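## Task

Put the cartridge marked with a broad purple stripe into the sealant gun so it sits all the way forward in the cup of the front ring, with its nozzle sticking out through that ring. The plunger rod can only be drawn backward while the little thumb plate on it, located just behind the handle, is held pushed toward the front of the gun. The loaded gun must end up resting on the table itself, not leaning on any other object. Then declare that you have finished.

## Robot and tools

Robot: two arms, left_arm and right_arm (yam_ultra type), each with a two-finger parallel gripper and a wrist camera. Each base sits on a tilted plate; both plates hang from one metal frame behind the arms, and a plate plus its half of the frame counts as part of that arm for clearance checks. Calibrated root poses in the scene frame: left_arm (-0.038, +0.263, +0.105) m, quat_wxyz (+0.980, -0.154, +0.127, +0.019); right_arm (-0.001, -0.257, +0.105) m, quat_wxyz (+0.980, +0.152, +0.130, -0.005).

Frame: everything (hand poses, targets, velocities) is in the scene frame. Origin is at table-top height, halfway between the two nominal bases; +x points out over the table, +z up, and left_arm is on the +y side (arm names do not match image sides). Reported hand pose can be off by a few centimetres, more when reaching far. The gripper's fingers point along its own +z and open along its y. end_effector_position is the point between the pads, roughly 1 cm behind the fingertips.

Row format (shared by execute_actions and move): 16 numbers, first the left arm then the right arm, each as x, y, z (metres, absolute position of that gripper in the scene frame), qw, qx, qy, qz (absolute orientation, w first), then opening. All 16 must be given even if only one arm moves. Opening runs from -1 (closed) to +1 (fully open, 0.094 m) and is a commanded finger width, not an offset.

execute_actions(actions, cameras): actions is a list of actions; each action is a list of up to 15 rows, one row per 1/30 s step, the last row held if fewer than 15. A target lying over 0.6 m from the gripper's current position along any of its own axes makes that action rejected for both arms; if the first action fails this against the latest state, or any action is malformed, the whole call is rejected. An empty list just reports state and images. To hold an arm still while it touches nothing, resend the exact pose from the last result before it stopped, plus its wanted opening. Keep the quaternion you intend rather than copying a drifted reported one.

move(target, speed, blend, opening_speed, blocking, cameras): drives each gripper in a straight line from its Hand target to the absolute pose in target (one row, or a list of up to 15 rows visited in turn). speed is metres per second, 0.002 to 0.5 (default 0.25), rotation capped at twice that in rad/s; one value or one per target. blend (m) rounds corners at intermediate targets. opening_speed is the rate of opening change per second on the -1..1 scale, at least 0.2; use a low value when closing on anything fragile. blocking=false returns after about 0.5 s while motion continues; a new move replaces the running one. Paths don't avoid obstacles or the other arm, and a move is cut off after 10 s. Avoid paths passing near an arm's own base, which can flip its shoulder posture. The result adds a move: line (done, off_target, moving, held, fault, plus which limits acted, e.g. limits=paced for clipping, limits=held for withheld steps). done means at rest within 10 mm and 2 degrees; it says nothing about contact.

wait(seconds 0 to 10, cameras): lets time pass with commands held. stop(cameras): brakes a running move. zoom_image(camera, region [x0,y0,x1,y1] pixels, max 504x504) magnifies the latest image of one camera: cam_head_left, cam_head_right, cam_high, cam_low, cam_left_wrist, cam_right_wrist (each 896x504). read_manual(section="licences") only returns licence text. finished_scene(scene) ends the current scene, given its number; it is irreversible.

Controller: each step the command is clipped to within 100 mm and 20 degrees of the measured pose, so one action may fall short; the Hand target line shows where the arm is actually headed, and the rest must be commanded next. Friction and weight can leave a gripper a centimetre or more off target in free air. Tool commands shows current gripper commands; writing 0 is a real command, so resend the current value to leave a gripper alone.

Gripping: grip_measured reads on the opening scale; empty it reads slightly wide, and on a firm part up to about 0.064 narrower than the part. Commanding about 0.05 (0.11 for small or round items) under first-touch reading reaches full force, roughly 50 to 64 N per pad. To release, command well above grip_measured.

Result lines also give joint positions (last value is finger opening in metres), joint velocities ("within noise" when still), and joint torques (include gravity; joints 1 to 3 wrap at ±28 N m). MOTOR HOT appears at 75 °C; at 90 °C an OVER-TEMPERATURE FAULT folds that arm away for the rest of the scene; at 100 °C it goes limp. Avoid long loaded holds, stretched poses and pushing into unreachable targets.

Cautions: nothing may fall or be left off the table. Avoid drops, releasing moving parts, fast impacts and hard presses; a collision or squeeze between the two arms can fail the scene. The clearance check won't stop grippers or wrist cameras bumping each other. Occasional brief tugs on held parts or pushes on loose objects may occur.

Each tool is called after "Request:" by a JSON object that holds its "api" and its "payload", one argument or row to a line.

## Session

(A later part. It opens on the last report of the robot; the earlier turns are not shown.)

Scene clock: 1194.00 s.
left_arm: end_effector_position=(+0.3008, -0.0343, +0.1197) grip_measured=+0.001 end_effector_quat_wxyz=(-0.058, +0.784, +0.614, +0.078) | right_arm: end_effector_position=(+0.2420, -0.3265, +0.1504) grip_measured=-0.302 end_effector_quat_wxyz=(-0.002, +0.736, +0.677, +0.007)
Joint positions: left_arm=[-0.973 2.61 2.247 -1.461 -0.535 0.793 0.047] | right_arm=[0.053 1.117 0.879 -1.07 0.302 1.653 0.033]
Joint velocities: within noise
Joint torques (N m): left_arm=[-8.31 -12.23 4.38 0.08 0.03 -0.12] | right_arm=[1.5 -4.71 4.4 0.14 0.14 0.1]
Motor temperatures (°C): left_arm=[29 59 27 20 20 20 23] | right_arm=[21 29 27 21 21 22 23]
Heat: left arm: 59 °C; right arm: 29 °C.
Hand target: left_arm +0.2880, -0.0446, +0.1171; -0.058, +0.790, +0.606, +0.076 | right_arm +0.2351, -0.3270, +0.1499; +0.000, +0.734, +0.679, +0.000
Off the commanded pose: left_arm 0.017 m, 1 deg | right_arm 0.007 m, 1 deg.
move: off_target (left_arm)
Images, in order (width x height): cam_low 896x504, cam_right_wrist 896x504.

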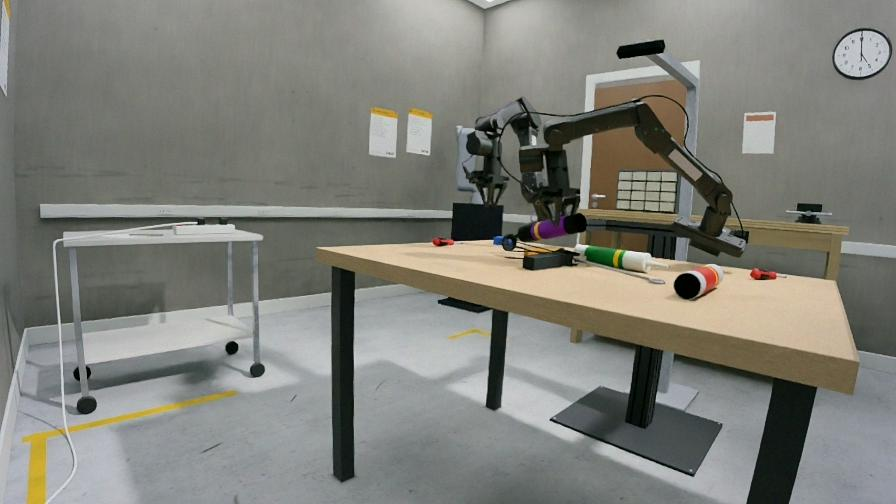

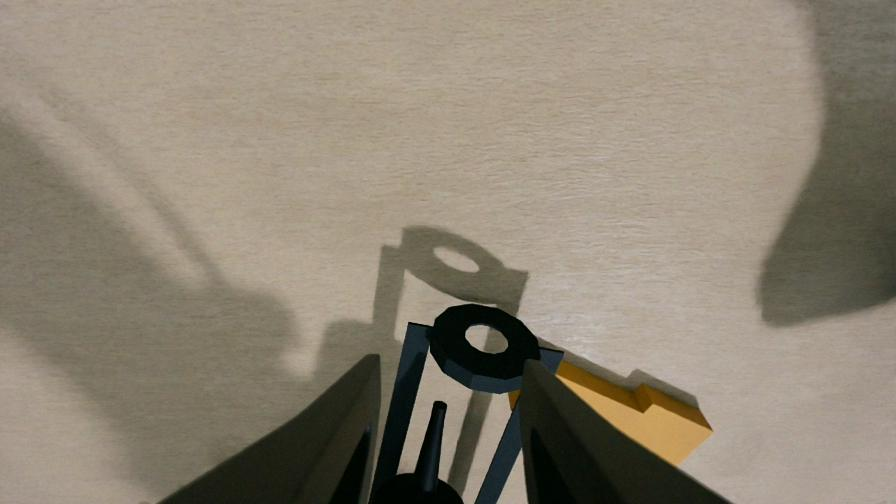

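Request:
{"api": "move", "payload": {
  "target": [
    [0.286,-0.055,0.108,-0.0560,0.8079,0.5815,0.0778,-0.4,0.235,-0.327,0.15,0,0.7343,0.6788,0,-0.3]
  ],
  "speed": [0.05],
  "cameras": ["cam_right_wrist","cam_low"]
}}

Request:
{"api": "zoom_image", "payload": {
  "camera": "cam_right_wrist",
  "region": [350, 270, 600, 504]
}}

Request:
{"api": "zoom_image", "payload": {
  "camera": "cam_low",
  "region": [490, 210, 570, 265]
}}

Scene clock: 1241.40 s.
left_arm: end_effector_position=(+0.2958, -0.0416, +0.1067) grip_measured=+0.001 end_effector_quat_wxyz=(-0.063, +0.796, +0.597, +0.078) | right_arm: end_effector_position=(+0.2420, -0.3265, +0.1504) grip_measured=-0.302 end_effector_quat_wxyz=(-0.002, +0.736, +0.677, +0.007)
Joint positions: left_arm=[-0.979 2.643 2.247 -1.439 -0.535 0.823 0.047] | right_arm=[0.053 1.117 0.879 -1.07 0.302 1.653 0.033]
Joint velocities: within noise
Joint torques (N m): left_arm=[-8.66 -12.3 5.7 0.05 -0.03 0.11] | right_arm=[1.51 -4.71 4.4 0.15 0.14 0.1]
Motor temperatures (°C): left_arm=[29 47 26 20 20 20 23] | right_arm=[21 29 26 21 21 22 23]
Heat: left arm: 47 °C; right arm: 29 °C.
Hand target: left_arm +0.2859, -0.0546, +0.1080; -0.056, +0.808, +0.582, +0.078 | right_arm +0.2351, -0.3270, +0.1499; +0.000, +0.734, +0.679, +0.000
Off the commanded pose: left_arm 0.017 m, 2 deg | right_arm 0.007 m, 1 deg.
move: off_target (left_arm)
Images, in order (width x height): cam_low 896x504, cam_right_wrist 896x504.

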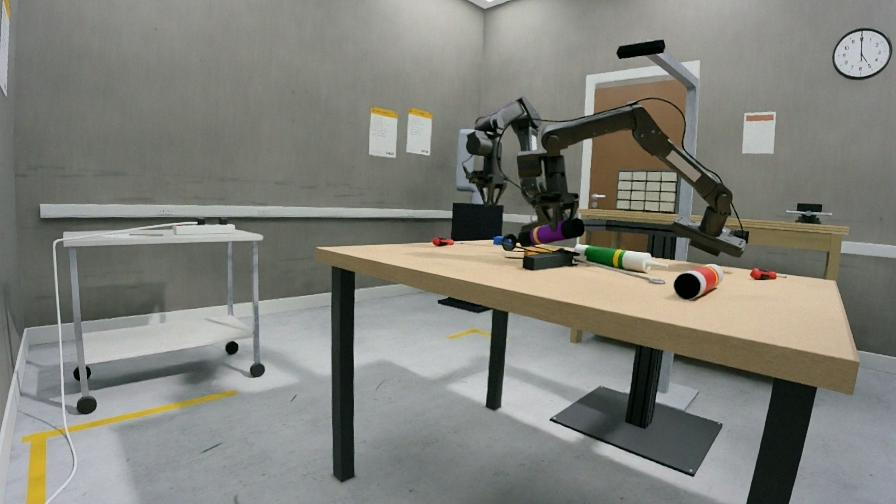

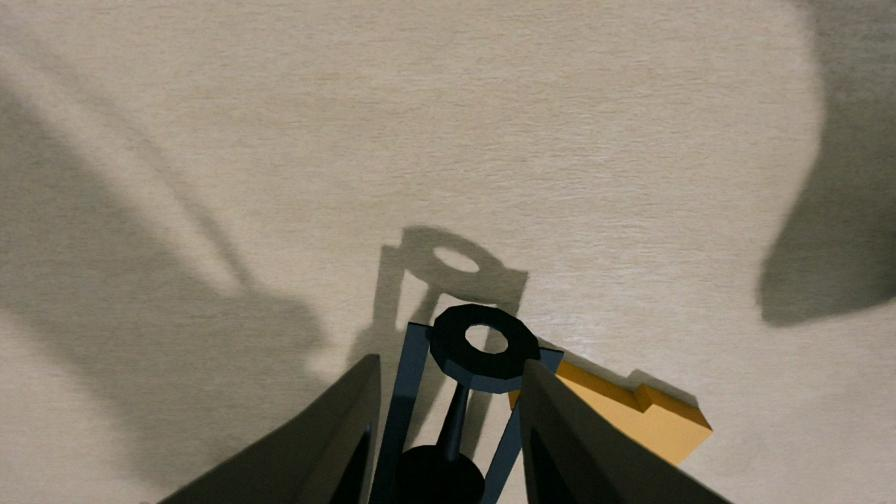

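Scaled by 2.016 from the camera's 896x504 image, which has a finer 1280x720 frame.

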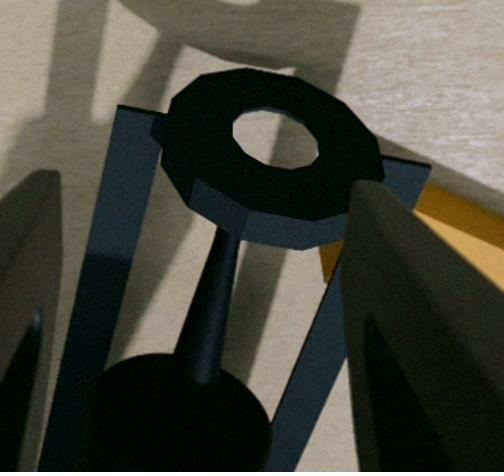

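Scaled by 6.300 from the camera's 896x504 image, which has a finer 1280x720 frame.

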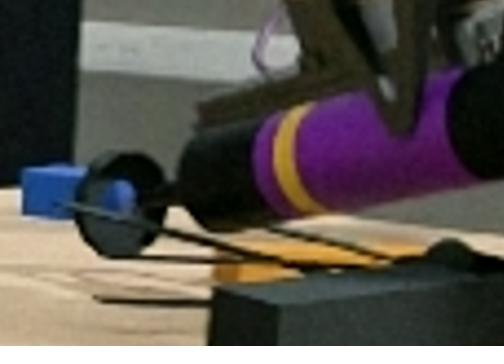

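Request:
{"api": "move", "payload": {
  "target": [
    [0.284,-0.075,0.105,-0.0546,0.8178,0.5674,0.0787,-0.4,0.235,-0.327,0.15,0,0.7343,0.6788,0,-0.3]
  ],
  "speed": [0.04],
  "cameras": ["cam_right_wrist","cam_low"]
}}

Request:
{"api": "zoom_image", "payload": {
  "camera": "cam_right_wrist",
  "region": [350, 270, 600, 504]
}}

Request:
{"api": "zoom_image", "payload": {
  "camera": "cam_low",
  "region": [490, 210, 570, 265]
}}

Scene clock: 1256.40 s.
left_arm: end_effector_position=(+0.2928, -0.0626, +0.0991) grip_measured=+0.001 end_effector_quat_wxyz=(-0.060, +0.807, +0.582, +0.079) | right_arm: end_effector_position=(+0.2420, -0.3265, +0.1504) grip_measured=-0.302 end_effector_quat_wxyz=(-0.002, +0.736, +0.677, +0.007)
Joint positions: left_arm=[-1.002 2.747 2.391 -1.485 -0.535 0.837 0.047] | right_arm=[0.053 1.117 0.879 -1.07 0.302 1.653 0.033]
Joint velocities: within noise
Joint torques (N m): left_arm=[-8.68 -12.59 7.73 -0.14 -0.02 0.11] | right_arm=[1.5 -4.7 4.38 0.15 0.14 0.1]
Motor temperatures (°C): left_arm=[29 46 27 20 20 20 23] | right_arm=[21 29 26 21 21 22 23]
Heat: left arm: 46 °C; right arm: 29 °C.
Hand target: left_arm +0.2839, -0.0745, +0.1049; -0.054, +0.818, +0.567, +0.079 | right_arm +0.2351, -0.3270, +0.1499; +0.000, +0.734, +0.679, +0.000
Off the commanded pose: left_arm 0.016 m, 2 deg | right_arm 0.007 m, 1 deg.
move: off_target (left_arm)
Images, in order (width x height): cam_low 896x504, cam_right_wrist 896x504.

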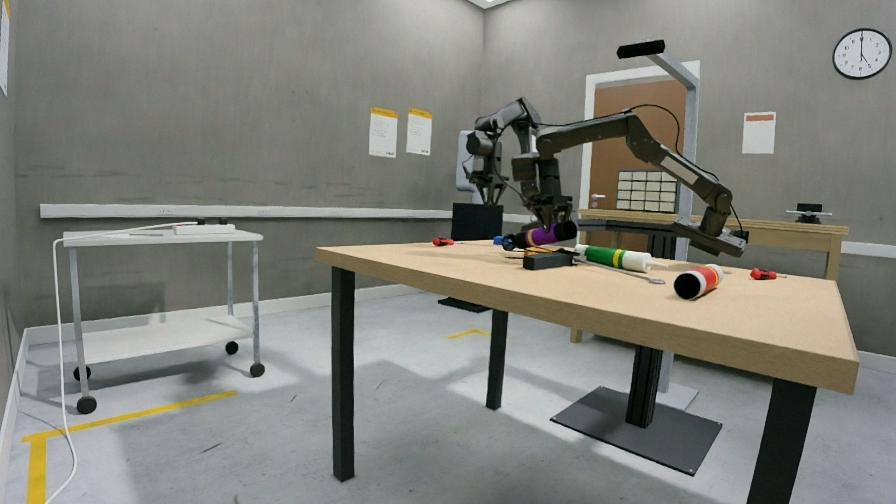

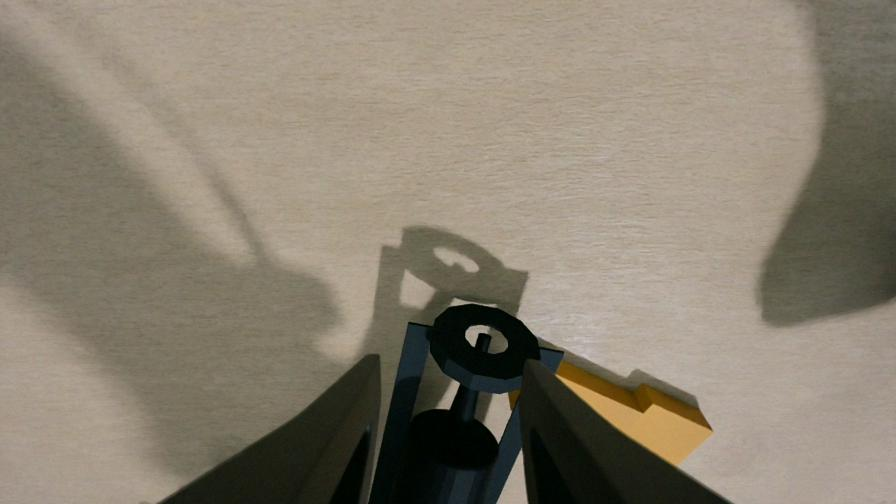

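Scaled by 2.016 from the camera's 896x504 image, which has a finer 1280x720 frame.

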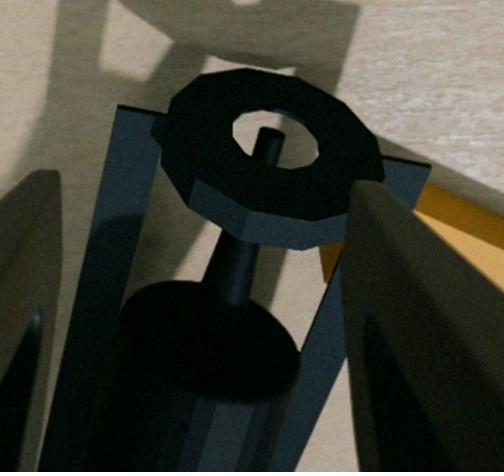

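Scaled by 6.300 from the camera's 896x504 image, which has a finer 1280x720 frame.

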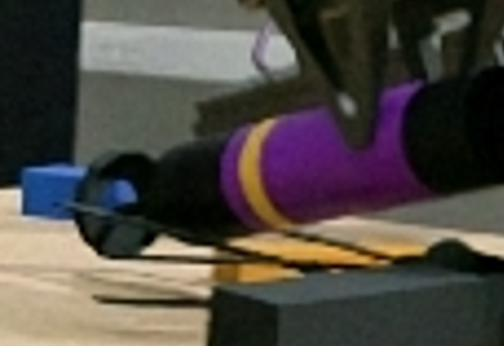

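Request:
{"api": "move", "payload": {
  "target": [
    [0.2810,-0.0845,0.1055,-0.0546,0.8178,0.5674,0.0787,-0.4,0.235,-0.327,0.15,0,0.7343,0.6788,0,-0.3]
  ],
  "speed": [0.04],
  "cameras": ["cam_right_wrist","cam_low"]
}}

Request:
{"api": "zoom_image", "payload": {
  "camera": "cam_right_wrist",
  "region": [400, 220, 560, 400]
}}

Request:
{"api": "zoom_image", "payload": {
  "camera": "cam_low",
  "region": [490, 210, 570, 265]
}}

Scene clock: 1269.87 s.
left_arm: end_effector_position=(+0.2912, -0.0722, +0.0997) grip_measured=+0.001 end_effector_quat_wxyz=(-0.061, +0.811, +0.576, +0.081) | right_arm: end_effector_position=(+0.2420, -0.3265, +0.1504) grip_measured=-0.302 end_effector_quat_wxyz=(-0.002, +0.736, +0.677, +0.007)
Joint positions: left_arm=[-1.016 2.813 2.508 -1.544 -0.535 0.837 0.047] | right_arm=[0.053 1.117 0.879 -1.07 0.302 1.653 0.033]
Joint velocities: within noise
Joint torques (N m): left_arm=[-8.8 -12.79 7.66 -0.17 0.02 -0.05] | right_arm=[1.51 -4.7 4.4 0.15 0.14 0.09]
Motor temperatures (°C): left_arm=[29 49 27 20 20 20 23] | right_arm=[21 29 26 21 21 22 23]
Heat: left arm: 49 °C; right arm: 29 °C.
Hand target: left_arm +0.2809, -0.0840, +0.1053; -0.054, +0.818, +0.567, +0.079 | right_arm +0.2351, -0.3270, +0.1499; +0.000, +0.734, +0.679, +0.000
Off the commanded pose: left_arm 0.017 m, 1 deg | right_arm 0.007 m, 1 deg.
move: off_target (left_arm)
Images, in order (width x height): cam_low 896x504, cam_right_wrist 896x504.

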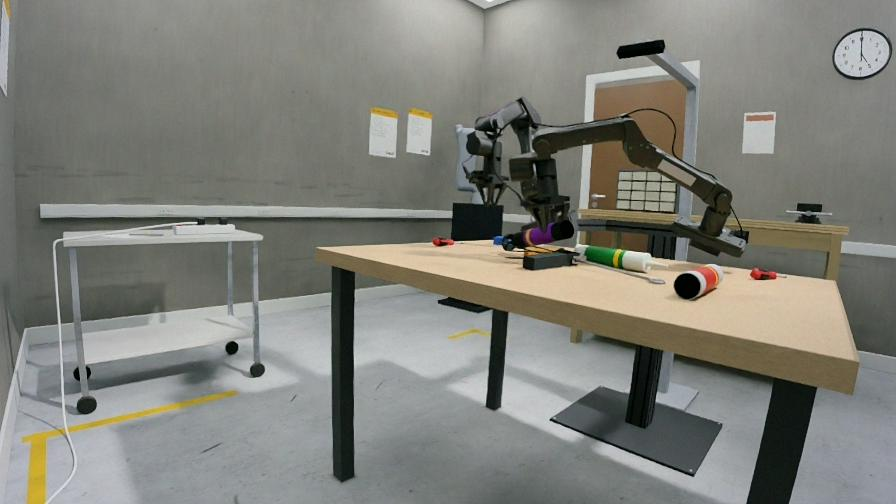

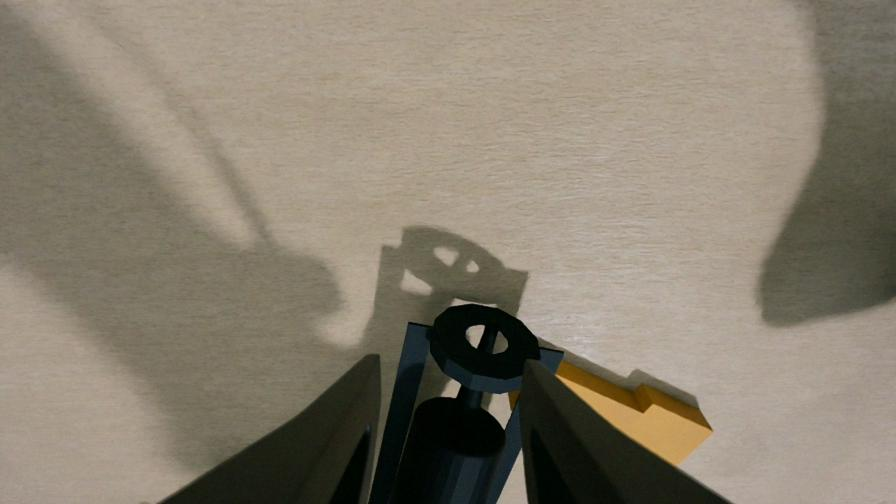

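Scaled by 2.800 from the camera's 896x504 image, which has a finer 1280x720 frame.

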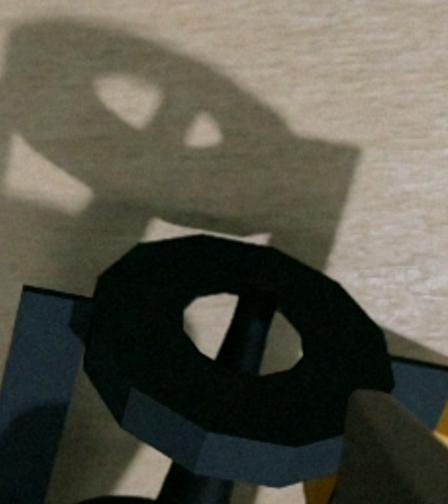

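Scaled by 6.300 from the camera's 896x504 image, which has a finer 1280x720 frame.

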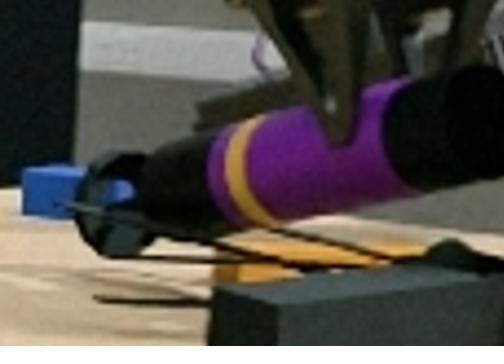

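Request:
{"api": "zoom_image", "payload": {
  "camera": "cam_right_wrist",
  "region": [455, 305, 520, 365]
}}

Scaled by 7.754 from the camera's 896x504 image, which has a finer 1280x720 frame.

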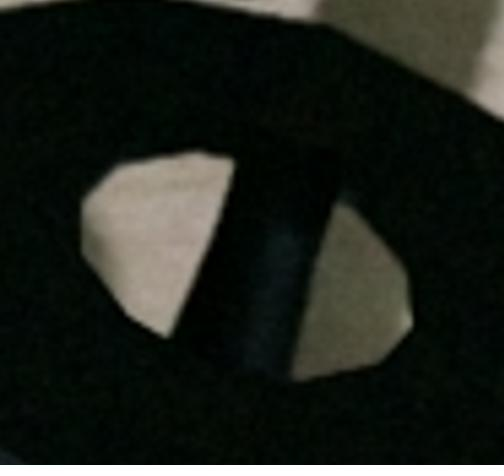

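Request:
{"api": "move", "payload": {
  "target": [
    [0.2780,-0.0965,0.1025,-0.0546,0.8178,0.5674,0.0787,-0.4,0.235,-0.327,0.15,0,0.7343,0.6788,0,-0.3]
  ],
  "speed": [0.04],
  "cameras": ["cam_right_wrist","cam_low"]
}}

Request:
{"api": "zoom_image", "payload": {
  "camera": "cam_right_wrist",
  "region": [400, 220, 560, 400]
}}

Request:
{"api": "zoom_image", "payload": {
  "camera": "cam_low",
  "region": [490, 210, 570, 265]
}}

Scene clock: 1281.77 s.
left_arm: end_effector_position=(+0.2888, -0.0839, +0.0962) grip_measured=+0.001 end_effector_quat_wxyz=(-0.055, +0.814, +0.573, +0.081) | right_arm: end_effector_position=(+0.2420, -0.3265, +0.1504) grip_measured=-0.302 end_effector_quat_wxyz=(-0.002, +0.736, +0.677, +0.007)
Joint positions: left_arm=[-1.03 2.873 2.601 -1.571 -0.534 0.836 0.047] | right_arm=[0.053 1.117 0.879 -1.07 0.302 1.653 0.033]
Joint velocities: within noise
Joint torques (N m): left_arm=[-8.85 -13.11 7.65 -0.13 0.05 -0.11] | right_arm=[1.51 -4.7 4.38 0.15 0.14 0.09]
Motor temperatures (°C): left_arm=[30 50 27 20 20 20 23] | right_arm=[21 29 26 21 21 22 23]
Heat: left arm: 50 °C; right arm: 29 °C.
Hand target: left_arm +0.2777, -0.0957, +0.1023; -0.047, +0.819, +0.567, +0.078 | right_arm +0.2351, -0.3270, +0.1499; +0.000, +0.734, +0.679, +0.000
Off the commanded pose: left_arm 0.018 m, 1 deg | right_arm 0.007 m, 1 deg.
joint sent to its limit (left arm) — joint 4 (wrist pitch), lower limit. The joint targets still meet the commanded pose.
move: off_target (left_arm)
Images, in order (width x height): cam_low 896x504, cam_right_wrist 896x504.

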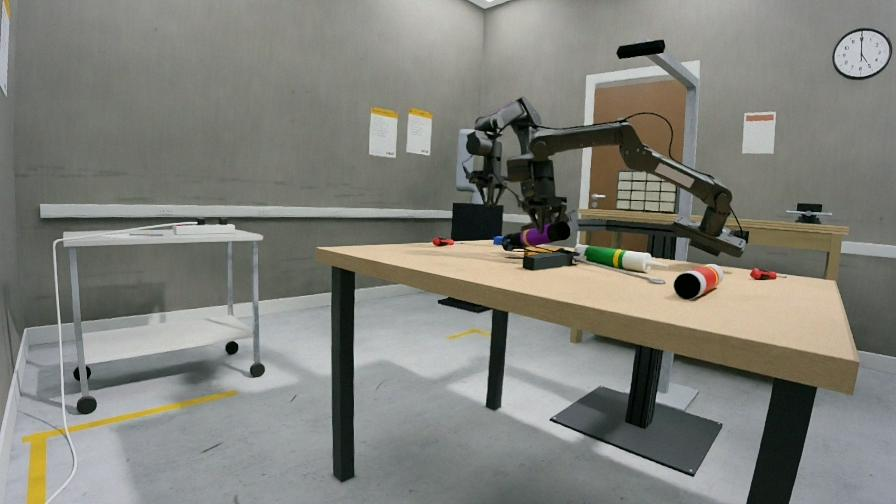

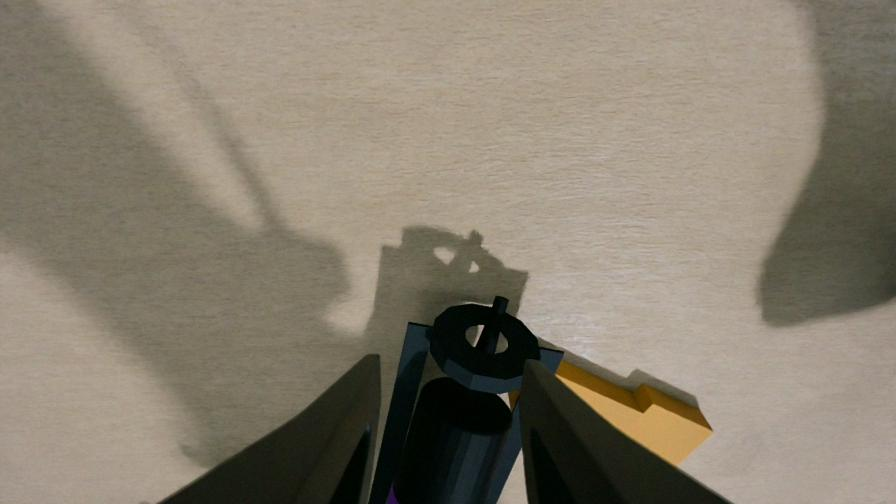

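Scaled by 2.800 from the camera's 896x504 image, which has a finer 1280x720 frame.

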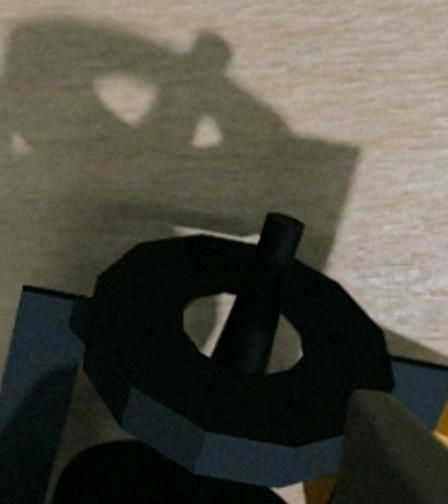

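Scaled by 6.300 from the camera's 896x504 image, which has a finer 1280x720 frame.

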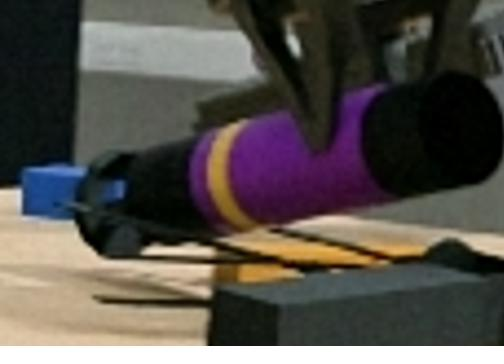

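Request:
{"api": "move", "payload": {
  "target": [
    [0.2745,-0.110,0.090,-0.0398,0.8196,0.5686,0.0573,-0.4,0.235,-0.327,0.15,0,0.7343,0.6788,0,-0.3]
  ],
  "speed": [0.04],
  "cameras": ["cam_right_wrist","cam_low","cam_left_wrist"]
}}

Request:
{"api": "zoom_image", "payload": {
  "camera": "cam_right_wrist",
  "region": [350, 220, 600, 470]
}}

Request:
{"api": "zoom_image", "payload": {
  "camera": "cam_low",
  "region": [490, 210, 570, 265]
}}

Scene clock: 1294.43 s.
left_arm: end_effector_position=(+0.2847, -0.0962, +0.0856) grip_measured=+0.001 end_effector_quat_wxyz=(-0.049, +0.812, +0.578, +0.064) | right_arm: end_effector_position=(+0.2420, -0.3265, +0.1504) grip_measured=-0.302 end_effector_quat_wxyz=(-0.002, +0.736, +0.677, +0.007)
Joint positions: left_arm=[-1.03 2.923 2.661 -1.562 -0.5 0.836 0.047] | right_arm=[0.053 1.117 0.879 -1.07 0.302 1.653 0.033]
Joint velocities: within noise
Joint torques (N m): left_arm=[-8.61 -13.11 7.71 -0.01 0.11 0.06] | right_arm=[1.5 -4.71 4.4 0.14 0.14 0.09]
Motor temperatures (°C): left_arm=[30 48 29 20 20 20 23] | right_arm=[21 29 26 21 21 22 23]
Heat: left arm: 48 °C; right arm: 29 °C.
Hand target: left_arm +0.2742, -0.1094, +0.0900; -0.039, +0.820, +0.569, +0.057 | right_arm +0.2351, -0.3270, +0.1499; +0.000, +0.734, +0.679, +0.000
Off the commanded pose: left_arm 0.018 m, 2 deg | right_arm 0.007 m, 1 deg.
move: off_target (left_arm)
Images, in order (width x height): cam_low 896x504, cam_left_wrist 896x504, cam_right_wrist 896x504.

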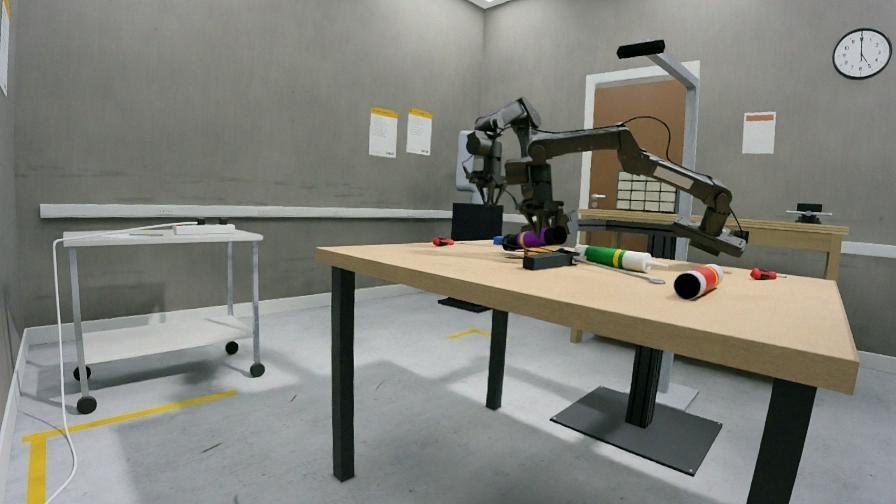

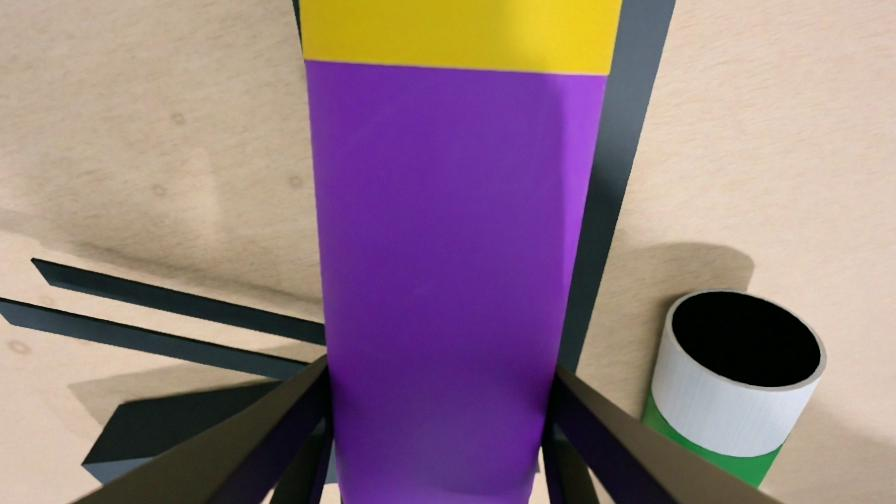

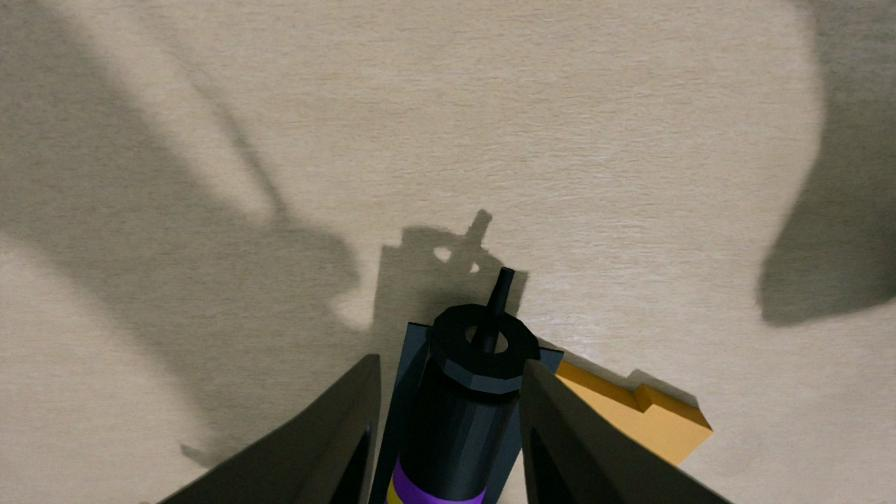

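Scaled by 2.016 from the camera's 896x504 image, which has a finer 1280x720 frame.

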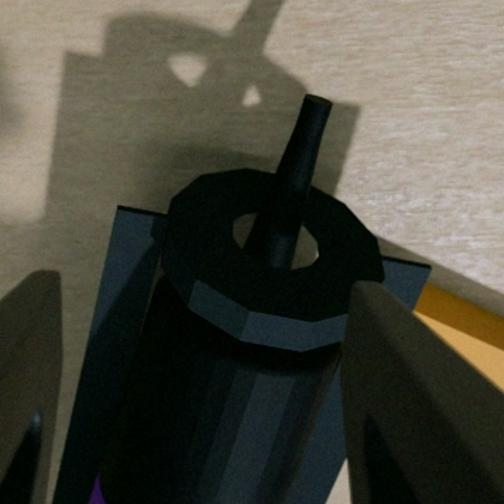

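Scaled by 6.300 from the camera's 896x504 image, which has a finer 1280x720 frame.

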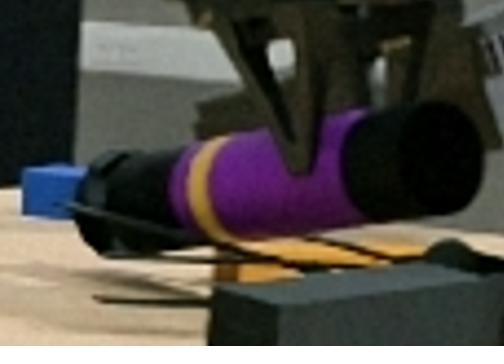

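Request:
{"api": "execute_actions", "payload": {
  "actions": [],
  "cameras": ["cam_head_left","cam_head_right","cam_high","cam_low","cam_right_wrist","cam_left_wrist"]
}}

Request:
{"api": "zoom_image", "payload": {
  "camera": "cam_head_left",
  "region": [360, 160, 530, 240]
}}

Request:
{"api": "zoom_image", "payload": {
  "camera": "cam_high",
  "region": [410, 220, 580, 300]
}}

Scene clock: 1311.03 s.
left_arm: end_effector_position=(+0.2845, -0.0962, +0.0856) grip_measured=+0.001 end_effector_quat_wxyz=(-0.049, +0.812, +0.578, +0.064) | right_arm: end_effector_position=(+0.2420, -0.3265, +0.1504) grip_measured=-0.302 end_effector_quat_wxyz=(-0.002, +0.736, +0.677, +0.007)
Joint positions: left_arm=[-1.03 2.923 2.661 -1.562 -0.499 0.836 0.047] | right_arm=[0.053 1.117 0.879 -1.07 0.302 1.653 0.033]
Joint velocities: within noise
Joint torques (N m): left_arm=[-8.58 -13.16 7.69 -0.01 0.12 0.05] | right_arm=[1.51 -4.71 4.4 0.14 0.14 0.09]
Motor temperatures (°C): left_arm=[30 46 28 20 20 20 23] | right_arm=[21 29 26 21 21 22 22]
Heat: left arm: 46 °C; right arm: 29 °C.
Hand target: left_arm +0.2743, -0.1094, +0.0901; -0.038, +0.820, +0.569, +0.057 | right_arm +0.2351, -0.3270, +0.1499; +0.000, +0.734, +0.679, +0.000
Tool commands: left_gripper/opening=-0.4 right_gripper/opening=-0.3
Off the commanded pose: left_arm 0.018 m, 2 deg | right_arm 0.007 m, 1 deg.

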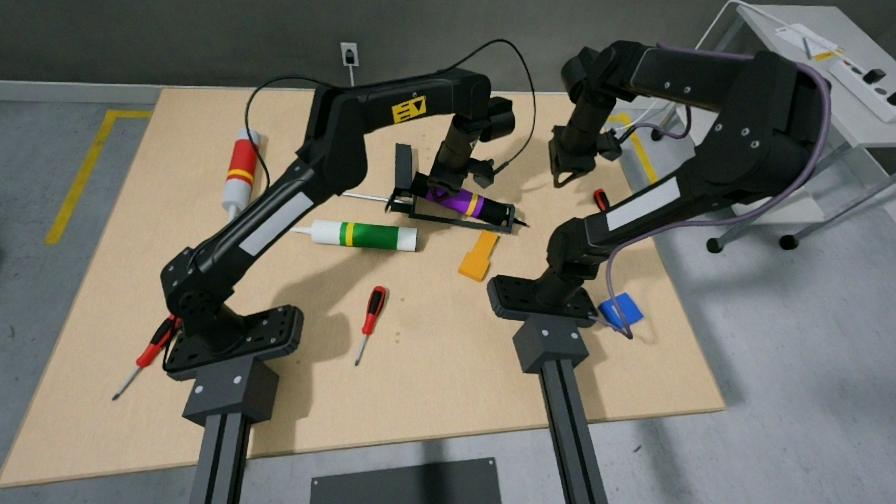

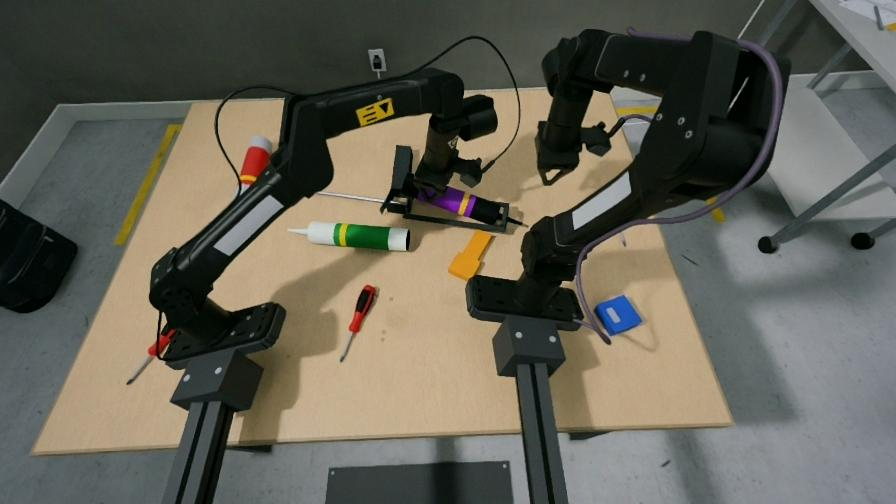

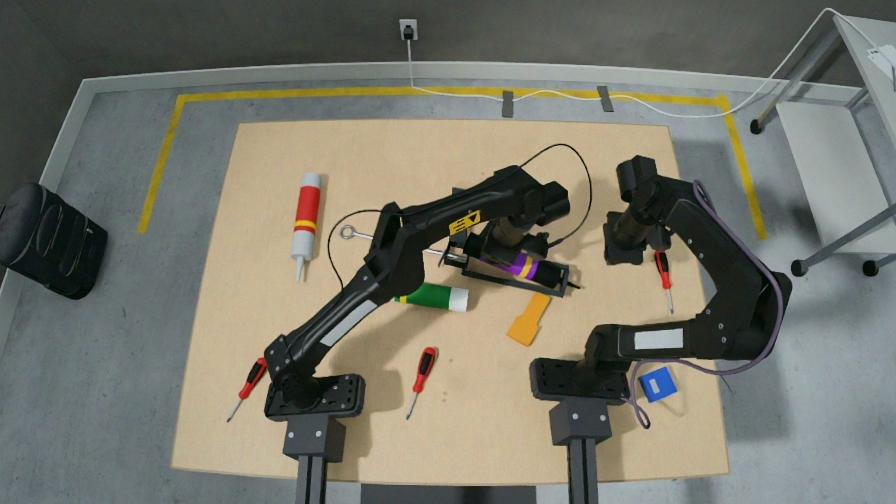

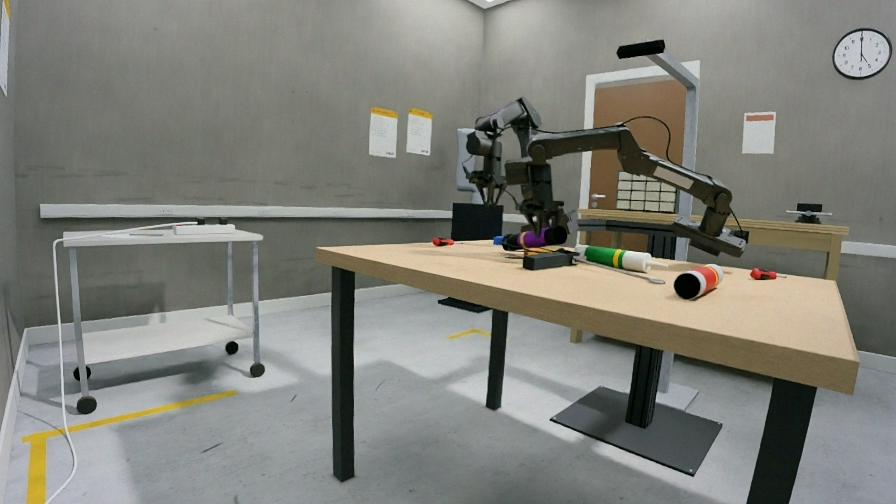

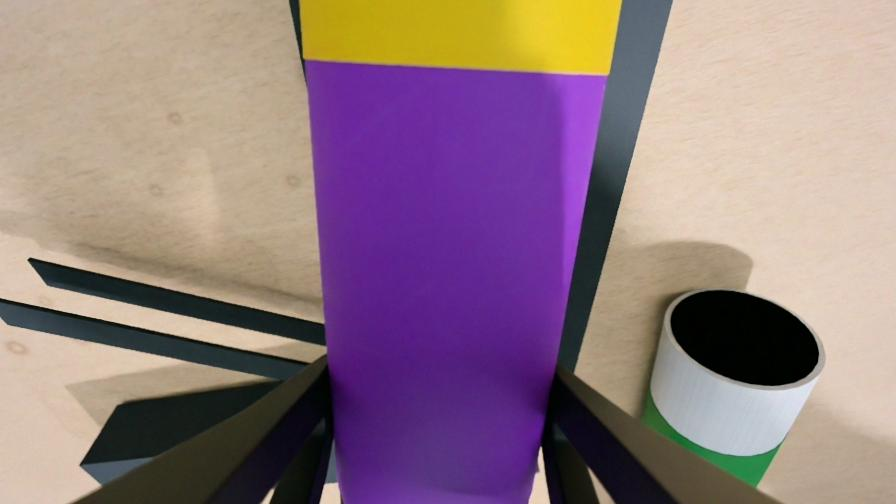

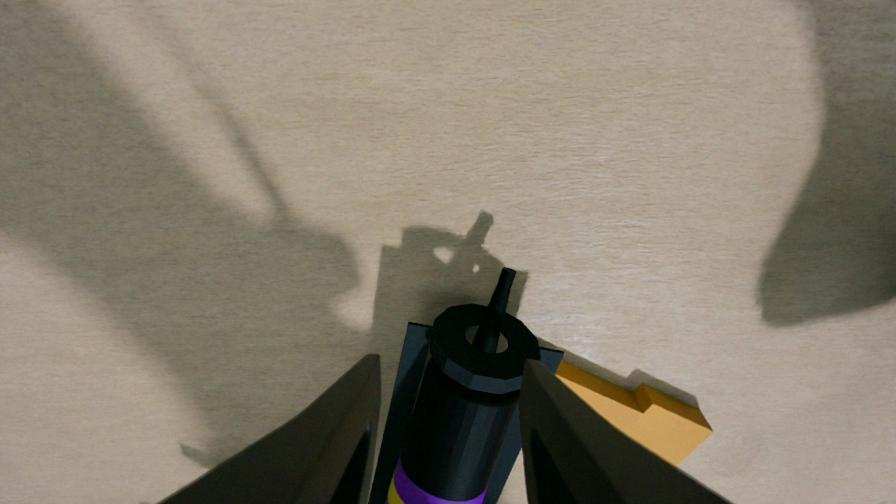

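Scaled by 2.965 from the camera's 896x504 image, which has a finer 1280x720 frame.

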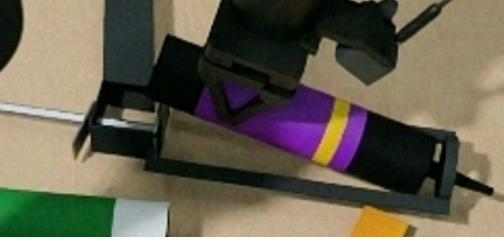

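Scaled by 2.965 from the camera's 896x504 image, which has a finer 1280x720 frame.

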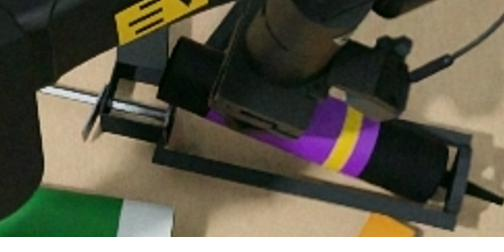

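Request:
{"api": "move", "payload": {
  "target": [
    [0.2725,-0.1155,0.087,-0.0398,0.8196,0.5686,0.0573,-0.4,0.235,-0.327,0.15,0,0.7343,0.6788,0,-0.3]
  ],
  "speed": [0.04],
  "cameras": ["cam_right_wrist","cam_low","cam_high"]
}}

Request:
{"api": "zoom_image", "payload": {
  "camera": "cam_right_wrist",
  "region": [350, 220, 600, 470]
}}

Request:
{"api": "zoom_image", "payload": {
  "camera": "cam_low",
  "region": [490, 210, 570, 265]
}}

Request:
{"api": "zoom_image", "payload": {
  "camera": "cam_high",
  "region": [430, 220, 600, 310]
}}

Scene clock: 1328.30 s.
left_arm: end_effector_position=(+0.2837, -0.1011, +0.0805) grip_measured=+0.001 end_effector_quat_wxyz=(-0.047, +0.812, +0.579, +0.060) | right_arm: end_effector_position=(+0.2420, -0.3265, +0.1504) grip_measured=-0.302 end_effector_quat_wxyz=(-0.002, +0.736, +0.677, +0.007)
Joint positions: left_arm=[-1.03 2.964 2.722 -1.578 -0.492 0.836 0.047] | right_arm=[0.053 1.117 0.879 -1.07 0.302 1.653 0.033]
Joint velocities: within noise
Joint torques (N m): left_arm=[-9.17 -13.37 7.72 -0.03 0.07 0.01] | right_arm=[1.51 -4.7 4.4 0.14 0.14 0.09]
Motor temperatures (°C): left_arm=[30 46 28 20 20 20 23] | right_arm=[21 29 26 21 21 22 22]
Heat: left arm: 46 °C; right arm: 29 °C.
Hand target: left_arm +0.2721, -0.1147, +0.0868; -0.036, +0.820, +0.569, +0.057 | right_arm +0.2351, -0.3270, +0.1499; +0.000, +0.734, +0.679, +0.000
Off the commanded pose: left_arm 0.019 m, 2 deg | right_arm 0.007 m, 1 deg.
joint sent to its limit (left arm) — joint 4 (wrist pitch), lower limit. The joint targets still meet the commanded pose.
move: off_target (left_arm)
Images, in order (width x height): cam_high 896x504, cam_low 896x504, cam_right_wrist 896x504.

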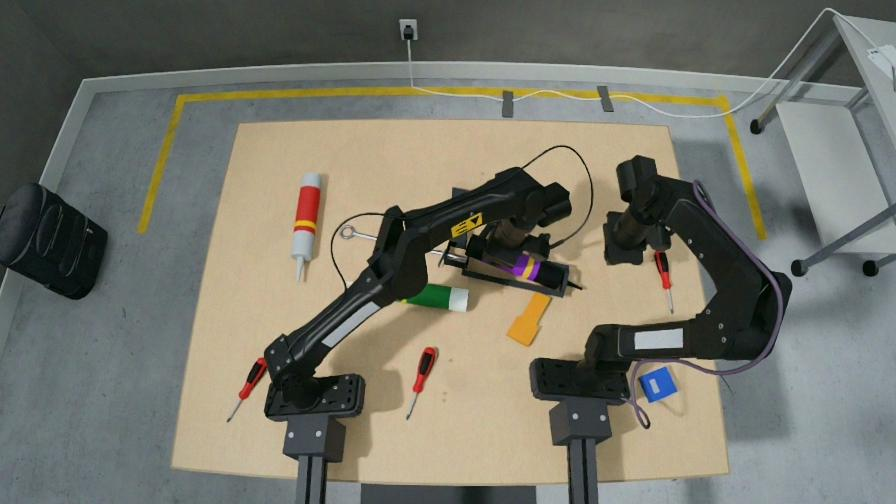

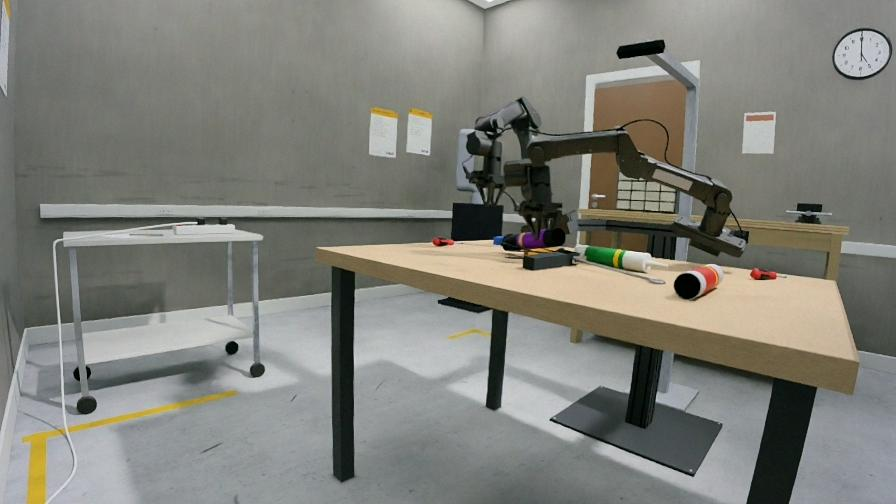

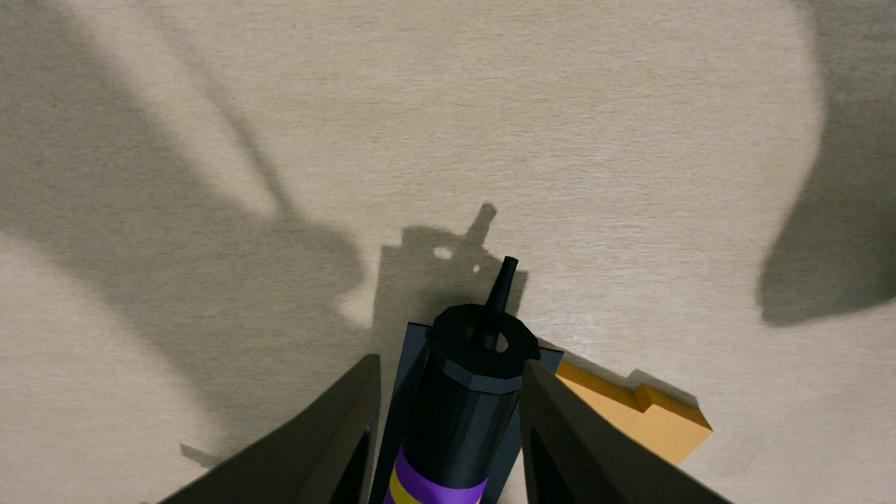

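Scaled by 2.016 from the camera's 896x504 image, which has a finer 1280x720 frame.

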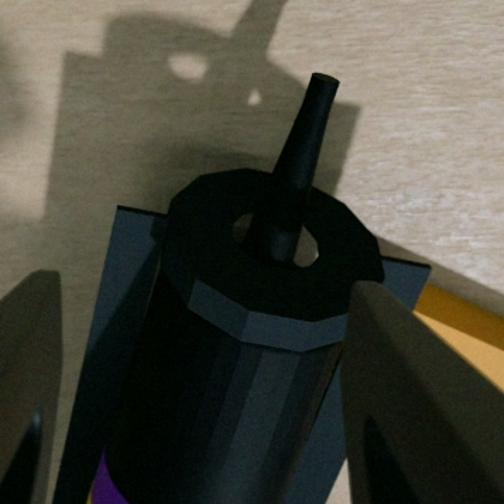

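Scaled by 6.300 from the camera's 896x504 image, which has a finer 1280x720 frame.

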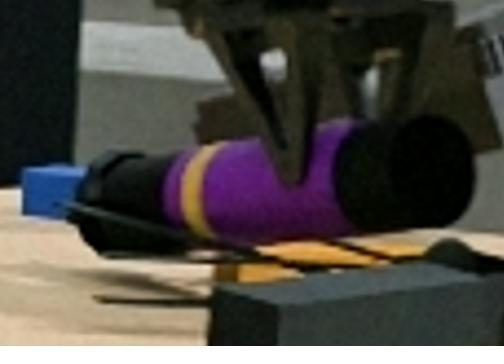

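Scaled by 2.965 from the camera's 896x504 image, which has a finer 1280x720 frame.

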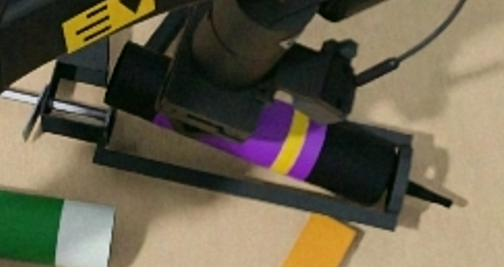

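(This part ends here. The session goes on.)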